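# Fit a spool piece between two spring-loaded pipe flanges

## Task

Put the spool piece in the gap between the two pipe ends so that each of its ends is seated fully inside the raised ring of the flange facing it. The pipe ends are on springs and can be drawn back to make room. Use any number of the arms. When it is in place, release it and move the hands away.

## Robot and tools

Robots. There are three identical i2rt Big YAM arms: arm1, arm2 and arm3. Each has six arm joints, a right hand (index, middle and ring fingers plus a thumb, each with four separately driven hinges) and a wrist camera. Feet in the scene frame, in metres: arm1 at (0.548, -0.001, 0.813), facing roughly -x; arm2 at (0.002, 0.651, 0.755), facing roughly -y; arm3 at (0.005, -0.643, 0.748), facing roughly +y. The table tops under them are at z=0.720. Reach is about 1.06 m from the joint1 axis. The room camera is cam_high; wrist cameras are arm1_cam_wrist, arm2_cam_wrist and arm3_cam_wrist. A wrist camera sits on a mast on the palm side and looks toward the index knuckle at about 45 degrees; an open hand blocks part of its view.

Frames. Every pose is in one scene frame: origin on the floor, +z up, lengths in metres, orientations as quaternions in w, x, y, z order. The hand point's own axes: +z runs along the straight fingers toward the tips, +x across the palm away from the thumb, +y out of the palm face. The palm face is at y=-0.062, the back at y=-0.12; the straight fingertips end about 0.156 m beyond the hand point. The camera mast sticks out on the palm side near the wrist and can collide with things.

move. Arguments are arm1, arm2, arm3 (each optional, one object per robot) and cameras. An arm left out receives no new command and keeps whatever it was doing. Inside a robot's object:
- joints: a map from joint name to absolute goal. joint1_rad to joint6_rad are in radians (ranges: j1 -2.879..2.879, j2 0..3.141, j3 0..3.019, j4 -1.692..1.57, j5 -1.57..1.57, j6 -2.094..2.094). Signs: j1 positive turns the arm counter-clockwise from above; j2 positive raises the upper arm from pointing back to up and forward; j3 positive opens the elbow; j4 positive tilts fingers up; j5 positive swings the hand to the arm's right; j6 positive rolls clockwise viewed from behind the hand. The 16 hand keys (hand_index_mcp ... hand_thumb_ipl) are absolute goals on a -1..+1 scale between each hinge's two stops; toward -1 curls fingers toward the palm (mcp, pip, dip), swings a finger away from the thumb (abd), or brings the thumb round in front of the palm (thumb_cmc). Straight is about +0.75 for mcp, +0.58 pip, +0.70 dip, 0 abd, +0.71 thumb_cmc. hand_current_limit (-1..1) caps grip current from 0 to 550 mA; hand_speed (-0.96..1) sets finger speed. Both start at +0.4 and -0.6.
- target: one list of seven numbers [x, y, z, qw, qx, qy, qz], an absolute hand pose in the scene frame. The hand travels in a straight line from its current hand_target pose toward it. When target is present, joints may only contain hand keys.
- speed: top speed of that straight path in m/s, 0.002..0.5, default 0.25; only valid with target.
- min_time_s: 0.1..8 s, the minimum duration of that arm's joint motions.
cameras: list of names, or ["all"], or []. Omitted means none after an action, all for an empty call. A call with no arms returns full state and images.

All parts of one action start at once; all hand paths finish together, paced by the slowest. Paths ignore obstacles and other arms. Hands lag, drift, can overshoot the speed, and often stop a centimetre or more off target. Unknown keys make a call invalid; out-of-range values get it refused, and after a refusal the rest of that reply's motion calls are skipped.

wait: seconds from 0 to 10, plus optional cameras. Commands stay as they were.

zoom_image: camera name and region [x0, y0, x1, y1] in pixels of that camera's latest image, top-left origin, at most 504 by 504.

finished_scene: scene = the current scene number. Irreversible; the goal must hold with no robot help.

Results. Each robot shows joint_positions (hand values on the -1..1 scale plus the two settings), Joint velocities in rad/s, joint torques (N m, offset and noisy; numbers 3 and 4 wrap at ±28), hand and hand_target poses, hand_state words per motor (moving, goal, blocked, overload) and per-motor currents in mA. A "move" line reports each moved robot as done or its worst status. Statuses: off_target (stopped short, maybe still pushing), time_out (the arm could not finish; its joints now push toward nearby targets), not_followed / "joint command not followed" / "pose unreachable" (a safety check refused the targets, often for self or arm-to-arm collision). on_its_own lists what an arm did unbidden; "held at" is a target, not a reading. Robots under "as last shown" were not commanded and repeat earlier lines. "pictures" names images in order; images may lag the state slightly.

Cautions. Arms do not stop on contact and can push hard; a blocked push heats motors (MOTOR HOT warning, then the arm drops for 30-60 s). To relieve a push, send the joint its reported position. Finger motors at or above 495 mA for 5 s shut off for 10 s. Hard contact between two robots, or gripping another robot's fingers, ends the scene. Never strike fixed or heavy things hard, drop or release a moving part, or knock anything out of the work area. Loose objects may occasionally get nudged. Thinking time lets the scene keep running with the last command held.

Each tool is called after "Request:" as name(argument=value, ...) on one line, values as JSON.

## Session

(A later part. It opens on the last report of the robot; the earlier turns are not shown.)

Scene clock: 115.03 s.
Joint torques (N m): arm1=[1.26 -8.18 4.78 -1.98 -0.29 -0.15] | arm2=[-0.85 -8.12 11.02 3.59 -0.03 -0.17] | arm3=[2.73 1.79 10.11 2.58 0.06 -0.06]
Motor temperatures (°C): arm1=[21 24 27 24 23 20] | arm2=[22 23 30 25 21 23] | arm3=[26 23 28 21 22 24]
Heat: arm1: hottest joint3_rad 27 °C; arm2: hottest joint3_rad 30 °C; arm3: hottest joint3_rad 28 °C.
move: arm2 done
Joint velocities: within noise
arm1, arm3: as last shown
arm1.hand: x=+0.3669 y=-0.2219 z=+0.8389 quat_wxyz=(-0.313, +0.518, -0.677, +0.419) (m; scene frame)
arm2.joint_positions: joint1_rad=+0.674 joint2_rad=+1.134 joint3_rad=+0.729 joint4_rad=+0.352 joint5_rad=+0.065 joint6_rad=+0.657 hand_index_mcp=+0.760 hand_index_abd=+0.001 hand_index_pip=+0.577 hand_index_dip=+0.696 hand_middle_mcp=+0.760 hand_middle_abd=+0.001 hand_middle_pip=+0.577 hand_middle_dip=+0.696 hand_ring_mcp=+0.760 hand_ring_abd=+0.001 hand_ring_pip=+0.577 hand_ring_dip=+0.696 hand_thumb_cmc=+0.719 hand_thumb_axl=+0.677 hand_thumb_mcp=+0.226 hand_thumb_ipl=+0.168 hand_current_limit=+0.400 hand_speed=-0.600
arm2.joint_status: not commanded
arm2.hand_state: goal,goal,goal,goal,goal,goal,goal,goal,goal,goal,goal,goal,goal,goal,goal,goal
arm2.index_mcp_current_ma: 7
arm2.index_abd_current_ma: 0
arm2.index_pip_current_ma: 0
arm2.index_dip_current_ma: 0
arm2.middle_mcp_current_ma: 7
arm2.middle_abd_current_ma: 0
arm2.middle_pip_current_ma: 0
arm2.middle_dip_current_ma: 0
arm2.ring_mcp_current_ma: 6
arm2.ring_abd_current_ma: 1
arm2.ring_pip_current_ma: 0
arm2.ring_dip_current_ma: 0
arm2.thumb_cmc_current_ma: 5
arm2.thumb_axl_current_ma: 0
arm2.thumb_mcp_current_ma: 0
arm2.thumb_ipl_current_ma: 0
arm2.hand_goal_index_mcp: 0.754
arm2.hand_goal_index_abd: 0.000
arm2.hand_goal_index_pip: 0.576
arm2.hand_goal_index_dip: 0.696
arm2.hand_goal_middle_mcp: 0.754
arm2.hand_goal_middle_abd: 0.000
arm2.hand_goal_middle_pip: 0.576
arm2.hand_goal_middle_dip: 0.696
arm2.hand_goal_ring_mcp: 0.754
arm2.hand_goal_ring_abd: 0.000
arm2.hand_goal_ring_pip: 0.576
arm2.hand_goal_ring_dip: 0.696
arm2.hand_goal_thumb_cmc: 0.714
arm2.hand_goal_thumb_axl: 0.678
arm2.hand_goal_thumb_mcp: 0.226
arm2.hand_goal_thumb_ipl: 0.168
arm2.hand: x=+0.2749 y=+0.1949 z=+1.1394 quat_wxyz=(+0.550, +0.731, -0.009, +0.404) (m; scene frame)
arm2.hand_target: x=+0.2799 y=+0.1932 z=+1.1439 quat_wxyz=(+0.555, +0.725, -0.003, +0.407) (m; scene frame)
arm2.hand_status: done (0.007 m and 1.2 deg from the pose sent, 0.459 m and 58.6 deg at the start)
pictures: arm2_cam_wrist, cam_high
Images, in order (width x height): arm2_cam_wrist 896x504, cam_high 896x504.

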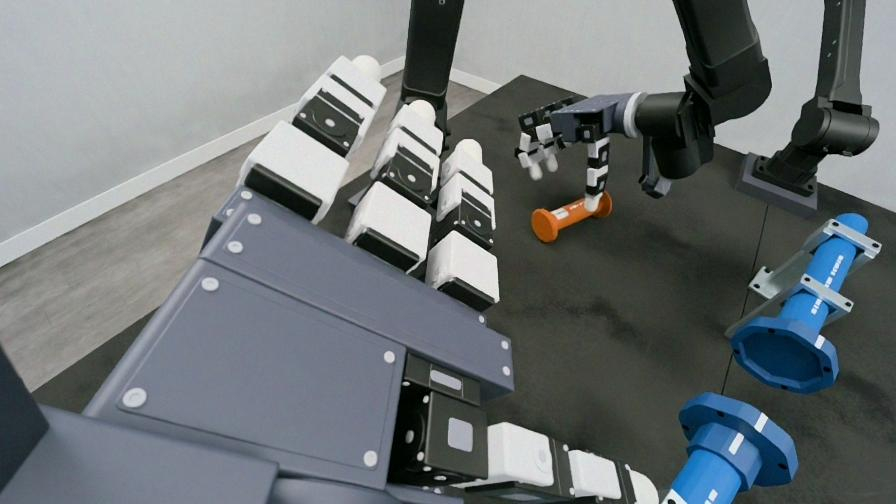

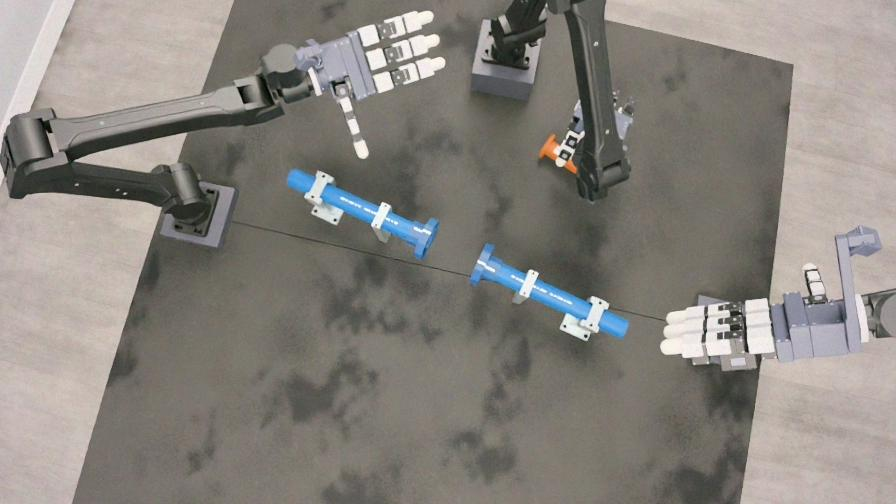

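Request:
move(arm1={"target": [0.348, -0.2405, 0.838, -0.2787, 0.4375, -0.7211, 0.4593], "speed": 0.15}, cameras=["arm2_cam_wrist"])

Request:
zoom_image(camera="arm2_cam_wrist", region=[490, 80, 710, 270])

Scene clock: 123.43 s.
Joint torques (N m): arm1=[1.26 -8.23 6.84 -0.73 -0.52 0.1] | arm2=[-0.85 -8.18 11.02 3.63 -0.04 -0.19] | arm3=[2.49 1.55 10.13 2.52 0.06 -0.05]
Motor temperatures (°C): arm1=[21 24 27 24 23 20] | arm2=[22 23 31 25 21 23] | arm3=[26 23 28 21 22 24]
Heat: arm1: hottest joint3_rad 27 °C; arm2: hottest joint3_rad 31 °C; arm3: hottest joint3_rad 28 °C.
move: arm1 off_target
Joint velocities: within noise
arm1.joint_positions: joint1_rad=+0.548 joint2_rad=+1.743 joint3_rad=+0.957 joint4_rad=-1.632 joint5_rad=-0.902 joint6_rad=+0.624 hand_index_mcp=+0.596 hand_index_abd=+0.001 hand_index_pip=-0.295 hand_index_dip=+0.163 hand_middle_mcp=+0.596 hand_middle_abd=+0.001 hand_middle_pip=-0.295 hand_middle_dip=+0.163 hand_ring_mcp=+0.612 hand_ring_abd=+0.001 hand_ring_pip=-0.924 hand_ring_dip=-0.698 hand_thumb_cmc=-0.568 hand_thumb_axl=+0.677 hand_thumb_mcp=+0.167 hand_thumb_ipl=+0.061 hand_current_limit=+0.400 hand_speed=-0.600
arm1.joint_status: not commanded
arm1.hand_state: goal,goal,goal,goal,goal,goal,goal,goal,goal,goal,goal,goal,goal,goal,goal,goal
arm1.index_mcp_current_ma: 0
arm1.index_abd_current_ma: 0
arm1.index_pip_current_ma: 0
arm1.index_dip_current_ma: 0
arm1.middle_mcp_current_ma: 0
arm1.middle_abd_current_ma: 0
arm1.middle_pip_current_ma: 0
arm1.middle_dip_current_ma: 0
arm1.ring_mcp_current_ma: 0
arm1.ring_abd_current_ma: 0
arm1.ring_pip_current_ma: 1
arm1.ring_dip_current_ma: 0
arm1.thumb_cmc_current_ma: 0
arm1.thumb_axl_current_ma: 0
arm1.thumb_mcp_current_ma: 0
arm1.thumb_ipl_current_ma: 0
arm1.hand_goal_index_mcp: 0.600
arm1.hand_goal_index_abd: 0.000
arm1.hand_goal_index_pip: -0.298
arm1.hand_goal_index_dip: 0.160
arm1.hand_goal_middle_mcp: 0.600
arm1.hand_goal_middle_abd: 0.000
arm1.hand_goal_middle_pip: -0.298
arm1.hand_goal_middle_dip: 0.160
arm1.hand_goal_ring_mcp: 0.616
arm1.hand_goal_ring_abd: 0.000
arm1.hand_goal_ring_pip: -0.930
arm1.hand_goal_ring_dip: -0.700
arm1.hand_goal_thumb_cmc: -0.570
arm1.hand_goal_thumb_axl: 0.678
arm1.hand_goal_thumb_mcp: 0.168
arm1.hand_goal_thumb_ipl: 0.060
arm1.hand: x=+0.3605 y=-0.2348 z=+0.8378 quat_wxyz=(-0.291, +0.436, -0.717, +0.459) (m; scene frame)
arm1.hand_target: x=+0.3481 y=-0.2403 z=+0.8382 quat_wxyz=(-0.279, +0.437, -0.721, +0.459) (m; scene frame)
arm1.hand_status: off_target (0.014 m and 1.5 deg from the pose sent, 0.027 m and 12.2 deg at the start)
arm2, arm3: as last shown
arm2.joint_positions: joint1_rad=+0.674 joint2_rad=+1.134 joint3_rad=+0.729 joint4_rad=+0.352 joint5_rad=+0.065 joint6_rad=+0.656 hand_index_mcp=+0.760 hand_index_abd=+0.001 hand_index_pip=+0.577 hand_index_dip=+0.696 hand_middle_mcp=+0.760 hand_middle_abd=+0.001 hand_middle_pip=+0.577 hand_middle_dip=+0.696 hand_ring_mcp=+0.760 hand_ring_abd=+0.001 hand_ring_pip=+0.577 hand_ring_dip=+0.696 hand_thumb_cmc=+0.719 hand_thumb_axl=+0.677 hand_thumb_mcp=+0.226 hand_thumb_ipl=+0.168 hand_current_limit=+0.400 hand_speed=-0.600
arm2.hand: x=+0.2749 y=+0.1949 z=+1.1395 quat_wxyz=(+0.550, +0.731, -0.009, +0.404) (m; scene frame)
arm2.hand_target: x=+0.2799 y=+0.1932 z=+1.1440 quat_wxyz=(+0.555, +0.725, -0.003, +0.407) (m; scene frame)
pictures: arm2_cam_wrist
Images, in order (width x height): arm2_cam_wrist 896x504.

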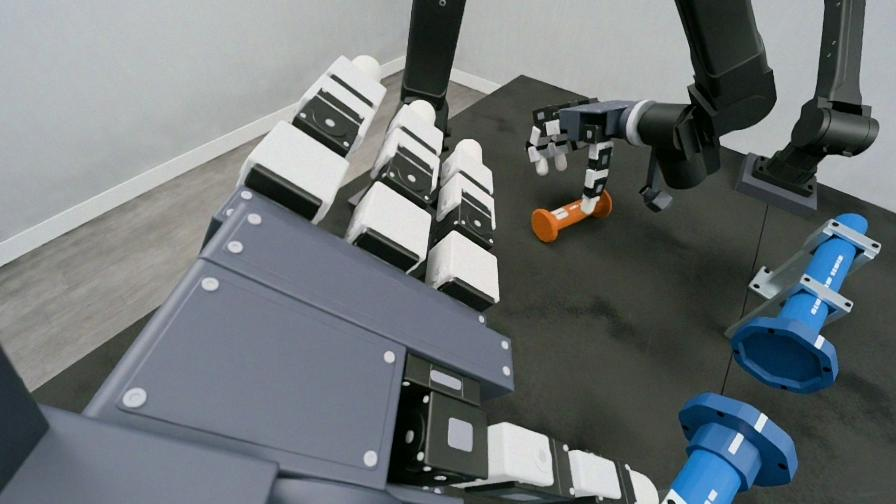

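Scaled by 2.291 from the camera's 896x504 image, which has a finer 1280x720 frame.

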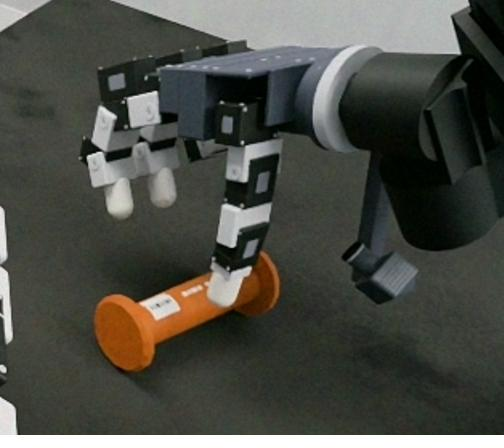

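Request:
move(arm1={"target": [0.345, -0.243, 0.795, -0.2787, 0.4375, -0.7211, 0.4593], "speed": 0.1}, cameras=["arm2_cam_wrist"])

Request:
zoom_image(camera="arm2_cam_wrist", region=[490, 80, 710, 270])

Scene clock: 127.23 s.
Joint torques (N m): arm1=[1.55 -8.88 5.29 -0.73 -0.52 0.09] | arm2=[-0.85 -8.18 11 3.64 -0.02 -0.19] | arm3=[2.55 1.9 10.09 2.56 0.08 -0.06]
Motor temperatures (°C): arm1=[21 24 27 24 23 20] | arm2=[22 23 31 25 21 23] | arm3=[26 23 28 21 22 24]
Heat: arm1: hottest joint3_rad 27 °C; arm2: hottest joint3_rad 31 °C; arm3: hottest joint3_rad 28 °C.
move: arm1 done
Joint velocities: within noise
arm1.joint_positions: joint1_rad=+0.548 joint2_rad=+1.842 joint3_rad=+0.957 joint4_rad=-1.522 joint5_rad=-0.904 joint6_rad=+0.626 hand_index_mcp=+0.596 hand_index_abd=+0.001 hand_index_pip=-0.295 hand_index_dip=+0.163 hand_middle_mcp=+0.596 hand_middle_abd=+0.001 hand_middle_pip=-0.295 hand_middle_dip=+0.163 hand_ring_mcp=+0.612 hand_ring_abd=+0.001 hand_ring_pip=-0.924 hand_ring_dip=-0.698 hand_thumb_cmc=-0.568 hand_thumb_axl=+0.677 hand_thumb_mcp=+0.167 hand_thumb_ipl=+0.061 hand_current_limit=+0.400 hand_speed=-0.600
arm1.joint_status: not commanded
arm1.hand_state: goal,goal,goal,goal,goal,goal,goal,goal,goal,goal,goal,goal,goal,goal,goal,goal
arm1.index_mcp_current_ma: 0
arm1.index_abd_current_ma: 0
arm1.index_pip_current_ma: 0
arm1.index_dip_current_ma: 0
arm1.middle_mcp_current_ma: 0
arm1.middle_abd_current_ma: 0
arm1.middle_pip_current_ma: 0
arm1.middle_dip_current_ma: 0
arm1.ring_mcp_current_ma: 0
arm1.ring_abd_current_ma: 0
arm1.ring_pip_current_ma: 1
arm1.ring_dip_current_ma: 0
arm1.thumb_cmc_current_ma: 0
arm1.thumb_axl_current_ma: 0
arm1.thumb_mcp_current_ma: 0
arm1.thumb_ipl_current_ma: 0
arm1.hand_goal_index_mcp: 0.600
arm1.hand_goal_index_abd: 0.000
arm1.hand_goal_index_pip: -0.298
arm1.hand_goal_index_dip: 0.160
arm1.hand_goal_middle_mcp: 0.600
arm1.hand_goal_middle_abd: 0.000
arm1.hand_goal_middle_pip: -0.298
arm1.hand_goal_middle_dip: 0.160
arm1.hand_goal_ring_mcp: 0.616
arm1.hand_goal_ring_abd: 0.000
arm1.hand_goal_ring_pip: -0.930
arm1.hand_goal_ring_dip: -0.700
arm1.hand_goal_thumb_cmc: -0.570
arm1.hand_goal_thumb_axl: 0.678
arm1.hand_goal_thumb_mcp: 0.168
arm1.hand_goal_thumb_ipl: 0.060
arm1.hand: x=+0.3528 y=-0.2399 z=+0.7964 quat_wxyz=(-0.286, +0.438, -0.718, +0.459) (m; scene frame)
arm1.hand_target: x=+0.3450 y=-0.2429 z=+0.7950 quat_wxyz=(-0.279, +0.437, -0.721, +0.459) (m; scene frame)
arm1.hand_status: done (0.009 m and 1.0 deg from the pose sent, 0.046 m and 1.5 deg at the start)
arm2, arm3: as last shown
pictures: arm2_cam_wrist
Images, in order (width x height): arm2_cam_wrist 896x504.

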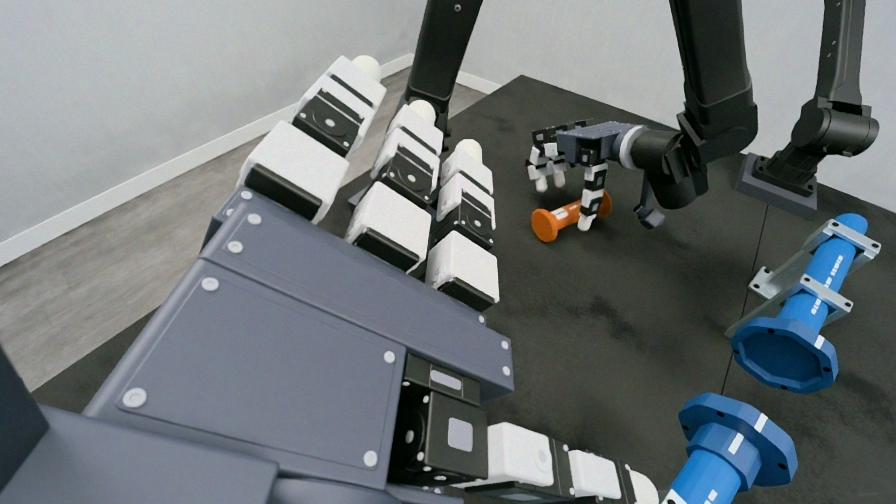

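Scaled by 2.291 from the camera's 896x504 image, which has a finer 1280x720 frame.

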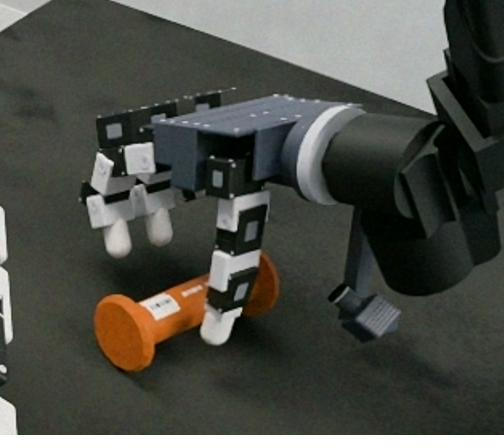

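Request:
move(arm1={"target": [0.341, -0.243, 0.766, -0.2787, 0.4375, -0.7211, 0.4593], "speed": 0.08}, cameras=["arm2_cam_wrist", "arm1_cam_wrist"])

Request:
zoom_image(camera="arm2_cam_wrist", region=[490, 110, 690, 280])

Scene clock: 128.97 s.
Joint torques (N m): arm1=[1.2 -9.11 5.05 -0.66 -0.4 0.02] | arm2=[-0.91 -8.06 11 3.62 -0.05 -0.18] | arm3=[2.96 1.9 10.09 2.51 0.07 -0.07]
Motor temperatures (°C): arm1=[21 24 27 24 23 20] | arm2=[22 23 32 25 21 23] | arm3=[26 23 28 21 22 24]
Heat: arm1: hottest joint3_rad 27 °C; arm2: hottest joint3_rad 32 °C; arm3: hottest joint3_rad 28 °C.
move: arm1 off_target
Joint velocities: within noise
arm1.joint_positions: joint1_rad=+0.545 joint2_rad=+1.913 joint3_rad=+0.957 joint4_rad=-1.458 joint5_rad=-0.903 joint6_rad=+0.626 hand_index_mcp=+0.596 hand_index_abd=+0.001 hand_index_pip=-0.295 hand_index_dip=+0.163 hand_middle_mcp=+0.596 hand_middle_abd=+0.001 hand_middle_pip=-0.295 hand_middle_dip=+0.163 hand_ring_mcp=+0.612 hand_ring_abd=+0.001 hand_ring_pip=-0.924 hand_ring_dip=-0.698 hand_thumb_cmc=-0.568 hand_thumb_axl=+0.677 hand_thumb_mcp=+0.167 hand_thumb_ipl=+0.061 hand_current_limit=+0.400 hand_speed=-0.600
arm1.joint_status: not commanded
arm1.hand_state: goal,goal,goal,goal,goal,goal,goal,goal,goal,goal,goal,goal,goal,goal,goal,goal
arm1.index_mcp_current_ma: 0
arm1.index_abd_current_ma: 0
arm1.index_pip_current_ma: 0
arm1.index_dip_current_ma: 0
arm1.middle_mcp_current_ma: 0
arm1.middle_abd_current_ma: 0
arm1.middle_pip_current_ma: 0
arm1.middle_dip_current_ma: 0
arm1.ring_mcp_current_ma: 0
arm1.ring_abd_current_ma: 0
arm1.ring_pip_current_ma: 1
arm1.ring_dip_current_ma: 0
arm1.thumb_cmc_current_ma: 0
arm1.thumb_axl_current_ma: 0
arm1.thumb_mcp_current_ma: 0
arm1.thumb_ipl_current_ma: 0
arm1.hand_goal_index_mcp: 0.600
arm1.hand_goal_index_abd: 0.000
arm1.hand_goal_index_pip: -0.298
arm1.hand_goal_index_dip: 0.160
arm1.hand_goal_middle_mcp: 0.600
arm1.hand_goal_middle_abd: 0.000
arm1.hand_goal_middle_pip: -0.298
arm1.hand_goal_middle_dip: 0.160
arm1.hand_goal_ring_mcp: 0.616
arm1.hand_goal_ring_abd: 0.000
arm1.hand_goal_ring_pip: -0.930
arm1.hand_goal_ring_dip: -0.700
arm1.hand_goal_thumb_cmc: -0.570
arm1.hand_goal_thumb_axl: 0.678
arm1.hand_goal_thumb_mcp: 0.168
arm1.hand_goal_thumb_ipl: 0.060
arm1.hand: x=+0.3510 y=-0.2399 z=+0.7681 quat_wxyz=(-0.288, +0.436, -0.719, +0.459) (m; scene frame)
arm1.hand_target: x=+0.3410 y=-0.2429 z=+0.7661 quat_wxyz=(-0.279, +0.438, -0.721, +0.459) (m; scene frame)
arm1.hand_status: off_target (0.011 m and 1.2 deg from the pose sent, 0.033 m and 1.0 deg at the start)
arm2: as last shown
arm3.joint_positions: joint1_rad=+0.400 joint2_rad=+0.635 joint3_rad=+1.427 joint4_rad=-1.339 joint5_rad=+0.091 joint6_rad=+1.145 hand_index_mcp=+0.755 hand_index_abd=+0.000 hand_index_pip=+0.577 hand_index_dip=+0.696 hand_middle_mcp=+0.755 hand_middle_abd=+0.000 hand_middle_pip=+0.577 hand_middle_dip=+0.696 hand_ring_mcp=+0.755 hand_ring_abd=+0.000 hand_ring_pip=+0.577 hand_ring_dip=+0.696 hand_thumb_cmc=+0.715 hand_thumb_axl=+0.677 hand_thumb_mcp=+0.226 hand_thumb_ipl=+0.168 hand_current_limit=+0.400 hand_speed=-0.600
arm3.joint_status: not commanded
arm3.hand_state: goal,goal,goal,goal,goal,goal,goal,goal,goal,goal,goal,goal,goal,goal,goal,goal
arm3.index_mcp_current_ma: 0
arm3.index_abd_current_ma: 0
arm3.index_pip_current_ma: 0
arm3.index_dip_current_ma: 0
arm3.middle_mcp_current_ma: 0
arm3.middle_abd_current_ma: 0
arm3.middle_pip_current_ma: 0
arm3.middle_dip_current_ma: 0
arm3.ring_mcp_current_ma: 0
arm3.ring_abd_current_ma: 0
arm3.ring_pip_current_ma: 0
arm3.ring_dip_current_ma: 0
arm3.thumb_cmc_current_ma: 0
arm3.thumb_axl_current_ma: 0
arm3.thumb_mcp_current_ma: 0
arm3.thumb_ipl_current_ma: 0
arm3.hand_goal_index_mcp: 0.754
arm3.hand_goal_index_abd: 0.000
arm3.hand_goal_index_pip: 0.576
arm3.hand_goal_index_dip: 0.696
arm3.hand_goal_middle_mcp: 0.754
arm3.hand_goal_middle_abd: 0.000
arm3.hand_goal_middle_pip: 0.576
arm3.hand_goal_middle_dip: 0.696
arm3.hand_goal_ring_mcp: 0.754
arm3.hand_goal_ring_abd: 0.000
arm3.hand_goal_ring_pip: 0.576
arm3.hand_goal_ring_dip: 0.696
arm3.hand_goal_thumb_cmc: 0.714
arm3.hand_goal_thumb_axl: 0.678
arm3.hand_goal_thumb_mcp: 0.226
arm3.hand_goal_thumb_ipl: 0.168
arm3.hand: x=+0.0037 y=-0.3898 z=+1.3200 quat_wxyz=(-0.322, +0.327, +0.805, +0.377) (m; scene frame)
arm3.hand_target: x=+0.0050 y=-0.3927 z=+1.3306 quat_wxyz=(-0.329, +0.326, +0.799, +0.384) (m; scene frame)
arm3.hand_status: not commanded
pictures: arm1_cam_wrist, arm2_cam_wrist
Images, in order (width x height): arm1_cam_wrist 896x504, arm2_cam_wrist 896x504.

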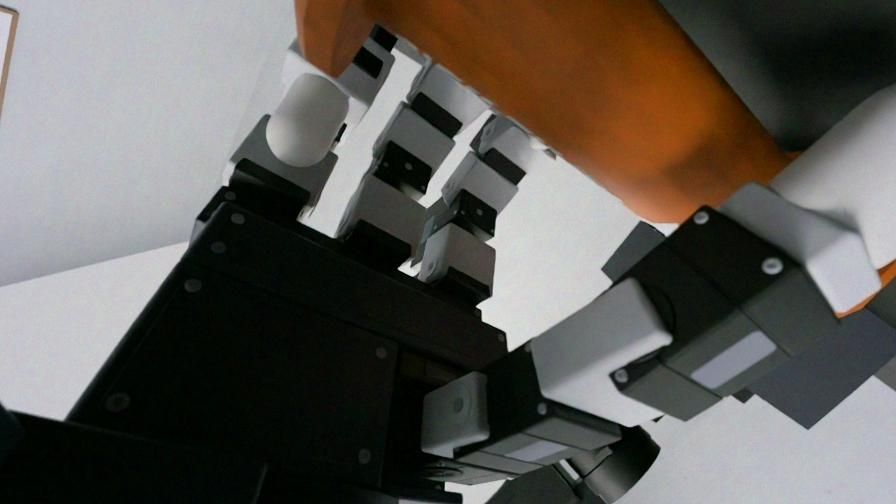

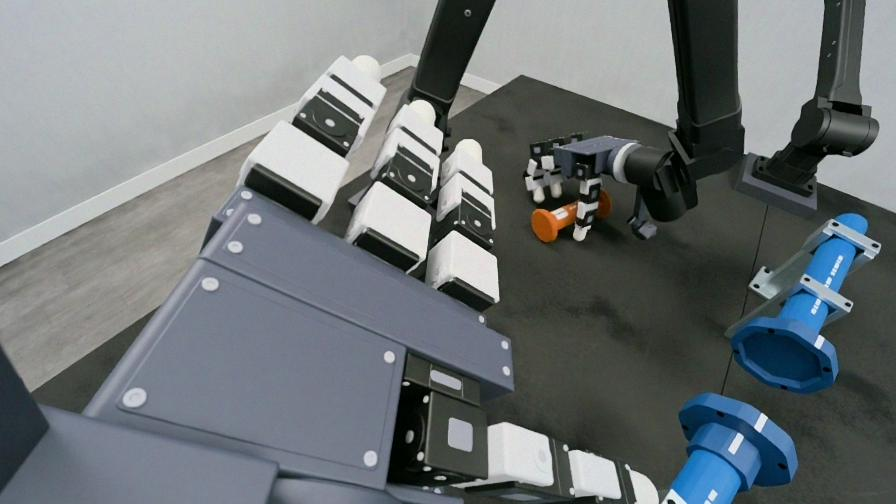

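Scaled by 2.520 from the camera's 896x504 image, which has a finer 1280x720 frame.

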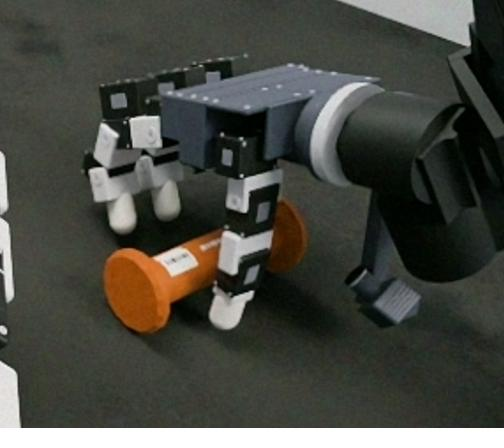

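Request:
move(arm1={"joints": {"hand_index_mcp": 0.342, "hand_middle_mcp": 0.342, "hand_thumb_mcp": 0.056, "hand_speed": -0.8}}, cameras=["arm2_cam_wrist", "arm1_cam_wrist"])

Request:
zoom_image(camera="arm2_cam_wrist", region=[490, 110, 690, 280])

Scene clock: 130.70 s.
Joint torques (N m): arm1=[1.32 -9 5.03 -0.72 -0.4 0.01] | arm2=[-0.85 -8.06 11.02 3.63 -0.04 -0.19] | arm3=[2.37 1.49 10.1 2.44 0.07 -0.09]
Motor temperatures (°C): arm1=[21 24 27 24 23 20] | arm2=[22 23 32 25 21 23] | arm3=[26 23 28 21 22 24]
Heat: arm1: hottest joint3_rad 27 °C; arm2: hottest joint3_rad 32 °C; arm3: hottest joint3_rad 28 °C.
move: arm1 done
Joint velocities: within noise
arm1.joint_positions: joint1_rad=+0.545 joint2_rad=+1.913 joint3_rad=+0.957 joint4_rad=-1.458 joint5_rad=-0.903 joint6_rad=+0.626 hand_index_mcp=+0.340 hand_index_abd=+0.001 hand_index_pip=-0.295 hand_index_dip=+0.163 hand_middle_mcp=+0.340 hand_middle_abd=+0.001 hand_middle_pip=-0.295 hand_middle_dip=+0.163 hand_ring_mcp=+0.612 hand_ring_abd=+0.001 hand_ring_pip=-0.924 hand_ring_dip=-0.698 hand_thumb_cmc=-0.570 hand_thumb_axl=+0.677 hand_thumb_mcp=+0.059 hand_thumb_ipl=+0.061 hand_current_limit=+0.400 hand_speed=-0.800
arm1.joint_status: all done
arm1.hand_state: goal,goal,goal,goal,goal,goal,goal,goal,goal,goal,goal,goal,goal,goal,goal,goal
arm1.index_mcp_current_ma: 0
arm1.index_abd_current_ma: 0
arm1.index_pip_current_ma: 0
arm1.index_dip_current_ma: 0
arm1.middle_mcp_current_ma: 0
arm1.middle_abd_current_ma: 0
arm1.middle_pip_current_ma: 0
arm1.middle_dip_current_ma: 0
arm1.ring_mcp_current_ma: 0
arm1.ring_abd_current_ma: 0
arm1.ring_pip_current_ma: 1
arm1.ring_dip_current_ma: 0
arm1.thumb_cmc_current_ma: 0
arm1.thumb_axl_current_ma: 0
arm1.thumb_mcp_current_ma: 0
arm1.thumb_ipl_current_ma: 0
arm1.hand_goal_index_mcp: 0.342
arm1.hand_goal_index_abd: 0.000
arm1.hand_goal_index_pip: -0.298
arm1.hand_goal_index_dip: 0.160
arm1.hand_goal_middle_mcp: 0.342
arm1.hand_goal_middle_abd: 0.000
arm1.hand_goal_middle_pip: -0.298
arm1.hand_goal_middle_dip: 0.160
arm1.hand_goal_ring_mcp: 0.616
arm1.hand_goal_ring_abd: 0.000
arm1.hand_goal_ring_pip: -0.930
arm1.hand_goal_ring_dip: -0.700
arm1.hand_goal_thumb_cmc: -0.570
arm1.hand_goal_thumb_axl: 0.678
arm1.hand_goal_thumb_mcp: 0.056
arm1.hand_goal_thumb_ipl: 0.060
arm1.hand: x=+0.3509 y=-0.2398 z=+0.7681 quat_wxyz=(-0.288, +0.436, -0.719, +0.459) (m; scene frame)
arm1.hand_target: x=+0.3411 y=-0.2430 z=+0.7661 quat_wxyz=(-0.279, +0.438, -0.721, +0.459) (m; scene frame)
arm1.hand_status: not commanded
arm2, arm3: as last shown
pictures: arm1_cam_wrist, arm2_cam_wrist
Images, in order (width x height): arm1_cam_wrist 896x504, arm2_cam_wrist 896x504.

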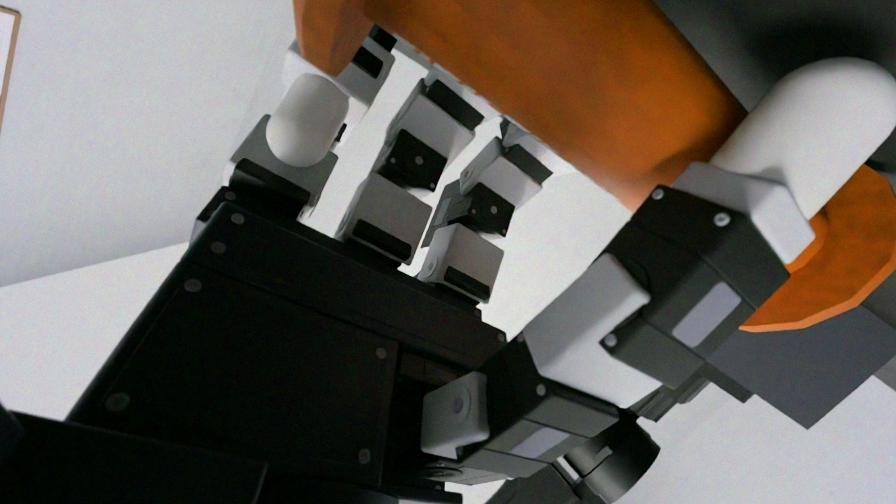

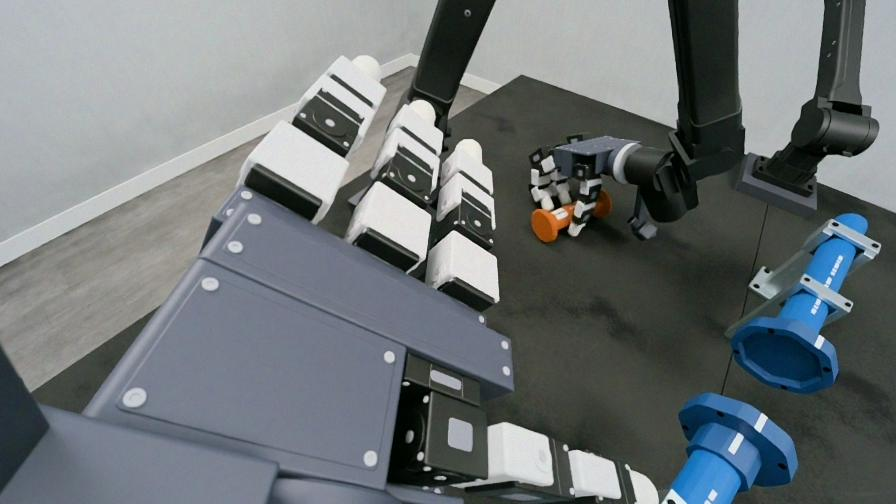

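Scaled by 2.520 from the camera's 896x504 image, which has a finer 1280x720 frame.

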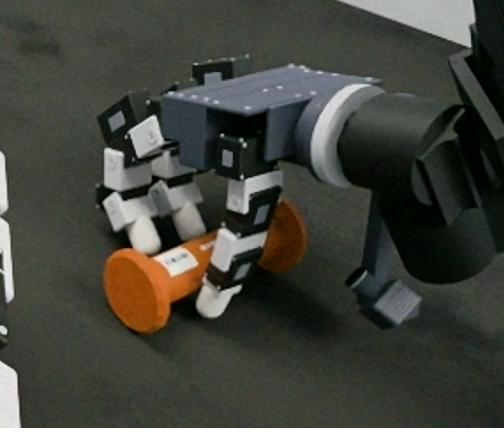

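Request:
move(arm1={"joints": {"hand_index_mcp": 0.24, "hand_middle_mcp": 0.24, "hand_thumb_mcp": -0.02, "hand_speed": -0.8}}, cameras=["arm2_cam_wrist", "arm1_cam_wrist"])

Request:
zoom_image(camera="arm2_cam_wrist", region=[490, 110, 690, 280])

Scene clock: 135.47 s.
Joint torques (N m): arm1=[1.38 -9.17 5.03 -0.7 -0.44 0.03] | arm2=[-0.91 -8.18 11.02 3.64 -0.02 -0.19] | arm3=[2.61 1.96 9.99 2.62 0.07 -0.04]
Motor temperatures (°C): arm1=[21 25 26 24 23 20] | arm2=[22 23 32 25 20 23] | arm3=[26 23 28 21 22 24]
Heat: arm1: hottest joint3_rad 26 °C; arm2: hottest joint3_rad 32 °C; arm3: hottest joint3_rad 28 °C.
move: arm1 off_target
Joint velocities: within noise
arm1.joint_positions: joint1_rad=+0.542 joint2_rad=+1.913 joint3_rad=+0.957 joint4_rad=-1.458 joint5_rad=-0.901 joint6_rad=+0.626 hand_index_mcp=+0.255 hand_index_abd=+0.001 hand_index_pip=-0.294 hand_index_dip=+0.163 hand_middle_mcp=+0.266 hand_middle_abd=+0.001 hand_middle_pip=-0.291 hand_middle_dip=+0.163 hand_ring_mcp=+0.612 hand_ring_abd=+0.001 hand_ring_pip=-0.924 hand_ring_dip=-0.698 hand_thumb_cmc=-0.570 hand_thumb_axl=+0.677 hand_thumb_mcp=+0.019 hand_thumb_ipl=+0.068 hand_current_limit=+0.400 hand_speed=-0.800
arm1.joint_status: hand_middle_mcp off_target (ended at +0.266, target +0.240); hand_thumb_mcp off_target (ended at +0.019, target -0.020); the others done
arm1.hand_state: goal,goal,goal,goal,blocked,goal,goal,goal,goal,goal,goal,goal,goal,goal,blocked,goal
arm1.index_mcp_current_ma: 4
arm1.index_abd_current_ma: 0
arm1.index_pip_current_ma: 0
arm1.index_dip_current_ma: 0
arm1.middle_mcp_current_ma: 11
arm1.middle_abd_current_ma: 0
arm1.middle_pip_current_ma: 1
arm1.middle_dip_current_ma: 0
arm1.ring_mcp_current_ma: 0
arm1.ring_abd_current_ma: 0
arm1.ring_pip_current_ma: 1
arm1.ring_dip_current_ma: 0
arm1.thumb_cmc_current_ma: 0
arm1.thumb_axl_current_ma: 0
arm1.thumb_mcp_current_ma: 36
arm1.thumb_ipl_current_ma: 1
arm1.hand_goal_index_mcp: 0.240
arm1.hand_goal_index_abd: 0.000
arm1.hand_goal_index_pip: -0.298
arm1.hand_goal_index_dip: 0.160
arm1.hand_goal_middle_mcp: 0.240
arm1.hand_goal_middle_abd: 0.000
arm1.hand_goal_middle_pip: -0.298
arm1.hand_goal_middle_dip: 0.160
arm1.hand_goal_ring_mcp: 0.616
arm1.hand_goal_ring_abd: 0.000
arm1.hand_goal_ring_pip: -0.930
arm1.hand_goal_ring_dip: -0.700
arm1.hand_goal_thumb_cmc: -0.570
arm1.hand_goal_thumb_axl: 0.678
arm1.hand_goal_thumb_mcp: -0.020
arm1.hand_goal_thumb_ipl: 0.060
arm1.hand: x=+0.3503 y=-0.2390 z=+0.7680 quat_wxyz=(-0.288, +0.435, -0.719, +0.459) (m; scene frame)
arm1.hand_target: x=+0.3411 y=-0.2429 z=+0.7661 quat_wxyz=(-0.279, +0.438, -0.721, +0.459) (m; scene frame)
arm1.hand_status: not commanded
arm2, arm3: as last shown
pictures: arm1_cam_wrist, arm2_cam_wrist
Images, in order (width x height): arm1_cam_wrist 896x504, arm2_cam_wrist 896x504.

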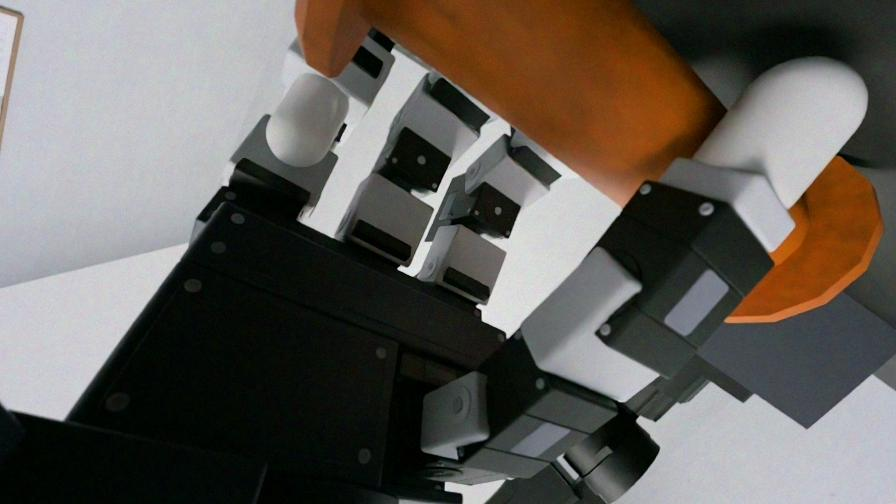

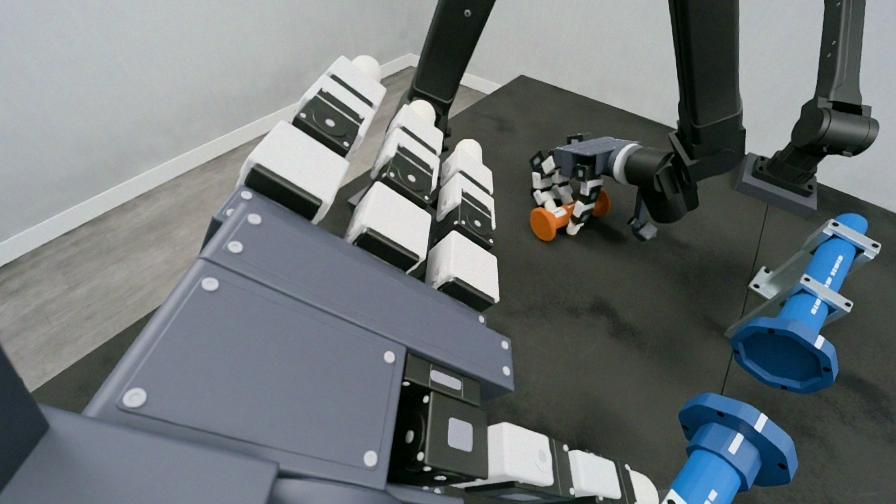

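Scaled by 2.520 from the camera's 896x504 image, which has a finer 1280x720 frame.

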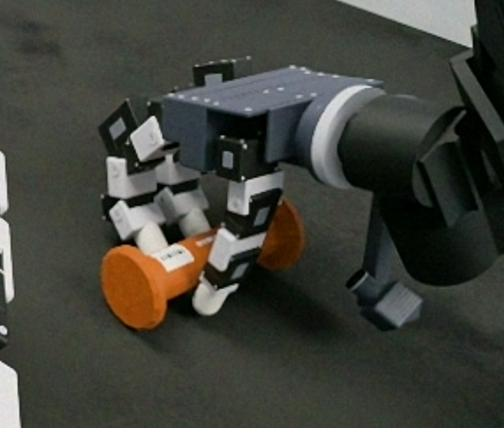

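Request:
move(arm1={"joints": {"hand_index_mcp": -0.10, "hand_middle_mcp": -0.08, "hand_index_pip": -0.36, "hand_middle_pip": -0.36, "hand_index_dip": 0.12, "hand_middle_dip": 0.12, "hand_thumb_mcp": -0.28, "hand_thumb_ipl": 0.02, "hand_speed": -0.8}}, cameras=["arm2_cam_wrist", "arm1_cam_wrist"])

Request:
zoom_image(camera="arm2_cam_wrist", region=[490, 110, 690, 280])

Scene clock: 138.03 s.
Joint torques (N m): arm1=[1.38 -9.47 4.97 -0.87 -0.49 0.01] | arm2=[-0.97 -8.12 11.04 3.6 -0.04 -0.2] | arm3=[2.32 1.32 10.09 2.56 0.09 -0.05]
Motor temperatures (°C): arm1=[21 25 26 24 23 20] | arm2=[22 23 32 25 20 23] | arm3=[26 23 28 21 22 24]
Heat: arm1: hottest joint3_rad 26 °C; arm2: hottest joint3_rad 32 °C; arm3: hottest joint3_rad 28 °C.
move: arm1 off_target
Joint velocities: within noise
arm1.joint_positions: joint1_rad=+0.542 joint2_rad=+1.916 joint3_rad=+0.957 joint4_rad=-1.454 joint5_rad=-0.900 joint6_rad=+0.627 hand_index_mcp=+0.244 hand_index_abd=-0.003 hand_index_pip=-0.301 hand_index_dip=+0.121 hand_middle_mcp=+0.193 hand_middle_abd=-0.001 hand_middle_pip=-0.294 hand_middle_dip=+0.153 hand_ring_mcp=+0.612 hand_ring_abd=+0.001 hand_ring_pip=-0.924 hand_ring_dip=-0.698 hand_thumb_cmc=-0.540 hand_thumb_axl=+0.686 hand_thumb_mcp=+0.018 hand_thumb_ipl=+0.069 hand_current_limit=+0.400 hand_speed=-0.800
arm1.joint_status: hand_index_mcp off_target (ended at +0.244, target -0.100); hand_index_pip off_target (ended at -0.301, target -0.360); hand_middle_mcp off_target (ended at +0.193, target -0.080); hand_middle_pip off_target (ended at -0.294, target -0.360); hand_middle_dip off_target (ended at +0.153, target +0.120); hand_thumb_mcp off_target (ended at +0.018, target -0.280); hand_thumb_ipl off_target (ended at +0.069, target +0.020); the others done
arm1.hand_state: blocked,goal,blocked,goal,blocked,goal,blocked,blocked,goal,goal,goal,goal,blocked,goal,blocked,blocked
arm1.index_mcp_current_ma: 385
arm1.index_abd_current_ma: 0
arm1.index_pip_current_ma: 50
arm1.index_dip_current_ma: 0
arm1.middle_mcp_current_ma: 385
arm1.middle_abd_current_ma: 0
arm1.middle_pip_current_ma: 62
arm1.middle_dip_current_ma: 16
arm1.ring_mcp_current_ma: 0
arm1.ring_abd_current_ma: 0
arm1.ring_pip_current_ma: 1
arm1.ring_dip_current_ma: 0
arm1.thumb_cmc_current_ma: 14
arm1.thumb_axl_current_ma: 1
arm1.thumb_mcp_current_ma: 385
arm1.thumb_ipl_current_ma: 62
arm1.hand_goal_index_mcp: -0.100
arm1.hand_goal_index_abd: 0.000
arm1.hand_goal_index_pip: -0.360
arm1.hand_goal_index_dip: 0.120
arm1.hand_goal_middle_mcp: -0.080
arm1.hand_goal_middle_abd: 0.000
arm1.hand_goal_middle_pip: -0.360
arm1.hand_goal_middle_dip: 0.120
arm1.hand_goal_ring_mcp: 0.616
arm1.hand_goal_ring_abd: 0.000
arm1.hand_goal_ring_pip: -0.930
arm1.hand_goal_ring_dip: -0.700
arm1.hand_goal_thumb_cmc: -0.570
arm1.hand_goal_thumb_axl: 0.678
arm1.hand_goal_thumb_mcp: -0.280
arm1.hand_goal_thumb_ipl: 0.020
arm1.hand: x=+0.3500 y=-0.2388 z=+0.7666 quat_wxyz=(-0.288, +0.435, -0.719, +0.458) (m; scene frame)
arm1.hand_target: x=+0.3410 y=-0.2430 z=+0.7662 quat_wxyz=(-0.279, +0.438, -0.721, +0.459) (m; scene frame)
arm1.hand_status: not commanded
arm2, arm3: as last shown
pictures: arm1_cam_wrist, arm2_cam_wrist
Images, in order (width x height): arm1_cam_wrist 896x504, arm2_cam_wrist 896x504.

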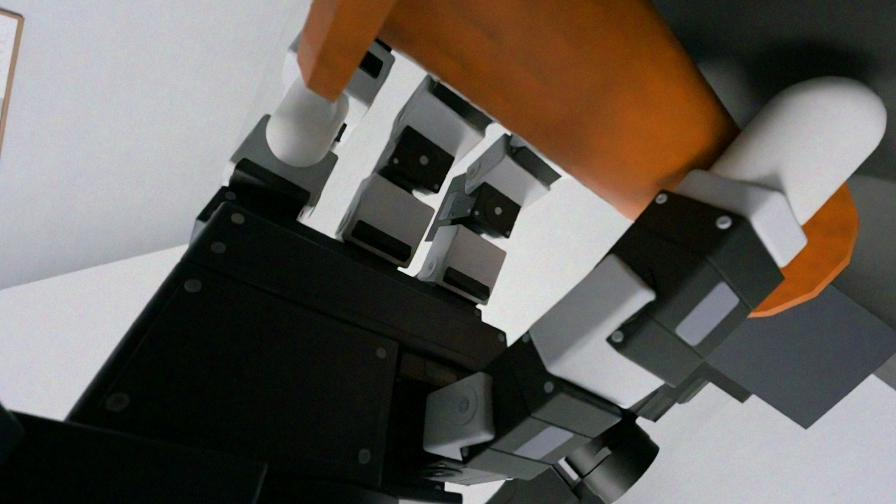

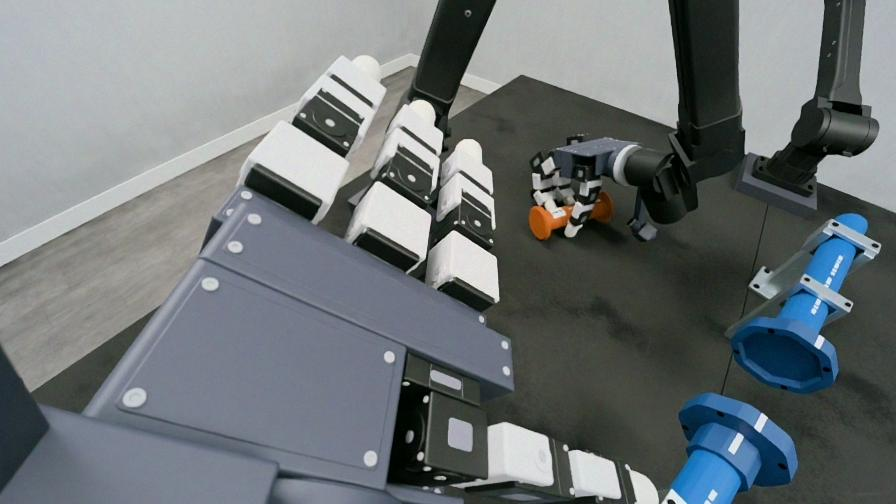

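Scaled by 2.520 from the camera's 896x504 image, which has a finer 1280x720 frame.

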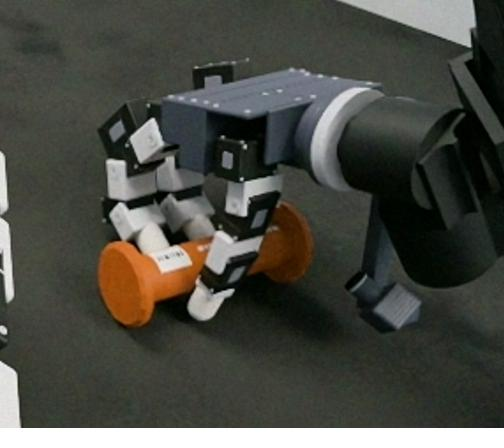

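Request:
move(arm1={"target": [0.335, -0.235, 0.84, -0.2787, 0.4375, -0.7211, 0.4593], "speed": 0.08}, cameras=["arm2_cam_wrist", "arm1_cam_wrist"])

Request:
zoom_image(camera="arm2_cam_wrist", region=[490, 80, 690, 250])

Request:
zoom_image(camera="arm2_cam_wrist", region=[640, 180, 896, 504])

Scene clock: 140.70 s.
Joint torques (N m): arm1=[1.26 -10.4 7.75 -2.5 -0.41 -0.04] | arm2=[-0.91 -8 11.06 3.6 -0.04 -0.19] | arm3=[2.43 1.96 10.03 2.52 0.06 -0.04]
Motor temperatures (°C): arm1=[21 25 26 24 23 20] | arm2=[22 23 32 25 20 23] | arm3=[26 23 28 21 22 24]
Heat: arm1: hottest joint3_rad 26 °C; arm2: hottest joint3_rad 32 °C; arm3: hottest joint3_rad 28 °C.
move: arm1 off_target
Joint velocities: within noise
arm1.joint_positions: joint1_rad=+0.519 joint2_rad=+1.787 joint3_rad=+0.971 joint4_rad=-1.627 joint5_rad=-0.883 joint6_rad=+0.606 hand_index_mcp=+0.244 hand_index_abd=-0.014 hand_index_pip=-0.298 hand_index_dip=+0.135 hand_middle_mcp=+0.169 hand_middle_abd=-0.001 hand_middle_pip=-0.294 hand_middle_dip=+0.153 hand_ring_mcp=+0.612 hand_ring_abd=+0.001 hand_ring_pip=-0.924 hand_ring_dip=-0.698 hand_thumb_cmc=-0.523 hand_thumb_axl=+0.687 hand_thumb_mcp=+0.018 hand_thumb_ipl=+0.069 hand_current_limit=+0.400 hand_speed=-0.800
arm1.joint_status: not commanded
arm1.hand_state: blocked,goal,blocked,goal,blocked,goal,blocked,blocked,goal,goal,goal,goal,blocked,goal,blocked,blocked
arm1.index_mcp_current_ma: 385
arm1.index_abd_current_ma: -2
arm1.index_pip_current_ma: 55
arm1.index_dip_current_ma: 3
arm1.middle_mcp_current_ma: 385
arm1.middle_abd_current_ma: 0
arm1.middle_pip_current_ma: 62
arm1.middle_dip_current_ma: 16
arm1.ring_mcp_current_ma: 0
arm1.ring_abd_current_ma: 0
arm1.ring_pip_current_ma: 1
arm1.ring_dip_current_ma: 0
arm1.thumb_cmc_current_ma: 33
arm1.thumb_axl_current_ma: 2
arm1.thumb_mcp_current_ma: 385
arm1.thumb_ipl_current_ma: 62
arm1.hand_goal_index_mcp: -0.100
arm1.hand_goal_index_abd: 0.000
arm1.hand_goal_index_pip: -0.360
arm1.hand_goal_index_dip: 0.120
arm1.hand_goal_middle_mcp: -0.080
arm1.hand_goal_middle_abd: 0.000
arm1.hand_goal_middle_pip: -0.360
arm1.hand_goal_middle_dip: 0.120
arm1.hand_goal_ring_mcp: 0.616
arm1.hand_goal_ring_abd: 0.000
arm1.hand_goal_ring_pip: -0.930
arm1.hand_goal_ring_dip: -0.700
arm1.hand_goal_thumb_cmc: -0.570
arm1.hand_goal_thumb_axl: 0.678
arm1.hand_goal_thumb_mcp: -0.280
arm1.hand_goal_thumb_ipl: 0.020
arm1.on_its_own: hand_middle_mcp moved -0.024 toward your old target -0.080
arm1.hand: x=+0.3503 y=-0.2284 z=+0.8257 quat_wxyz=(-0.293, +0.431, -0.720, +0.458) (m; scene frame)
arm1.hand_target: x=+0.3356 y=-0.2347 z=+0.8398 quat_wxyz=(-0.278, +0.438, -0.721, +0.459) (m; scene frame)
arm1.hand_status: off_target (0.022 m and 1.8 deg from the pose sent, 0.075 m and 1.1 deg at the start)
arm2, arm3: as last shown
pictures: arm1_cam_wrist, arm2_cam_wrist
Images, in order (width x height): arm1_cam_wrist 896x504, arm2_cam_wrist 896x504.

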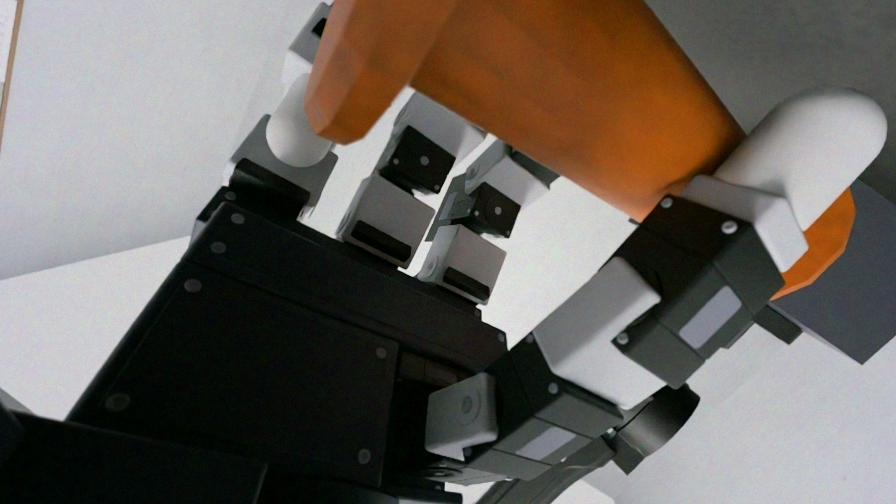

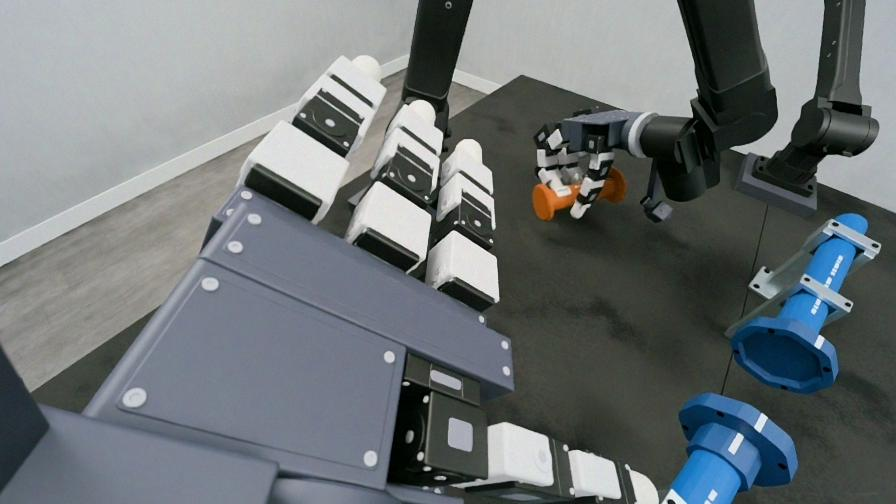

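Scaled by 2.520 from the camera's 896x504 image, which has a finer 1280x720 frame.

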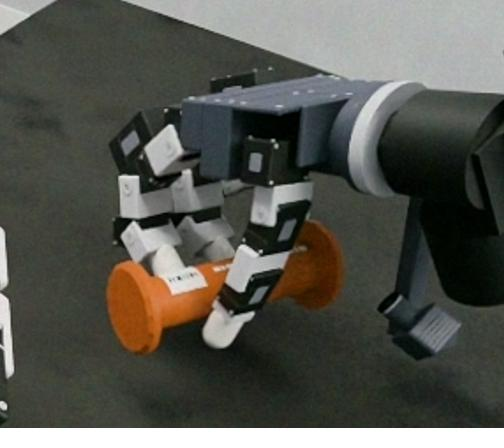

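Scaled by 1.556 from the camera's 896x504 image, which has a finer 1280x720 frame.

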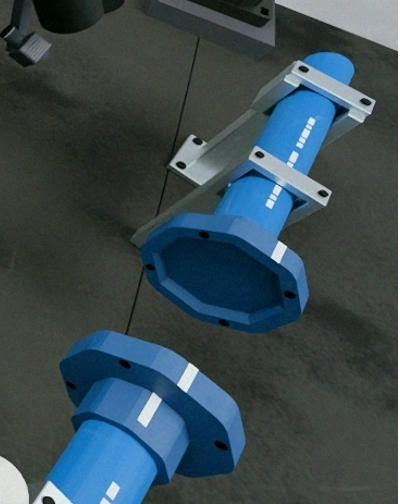

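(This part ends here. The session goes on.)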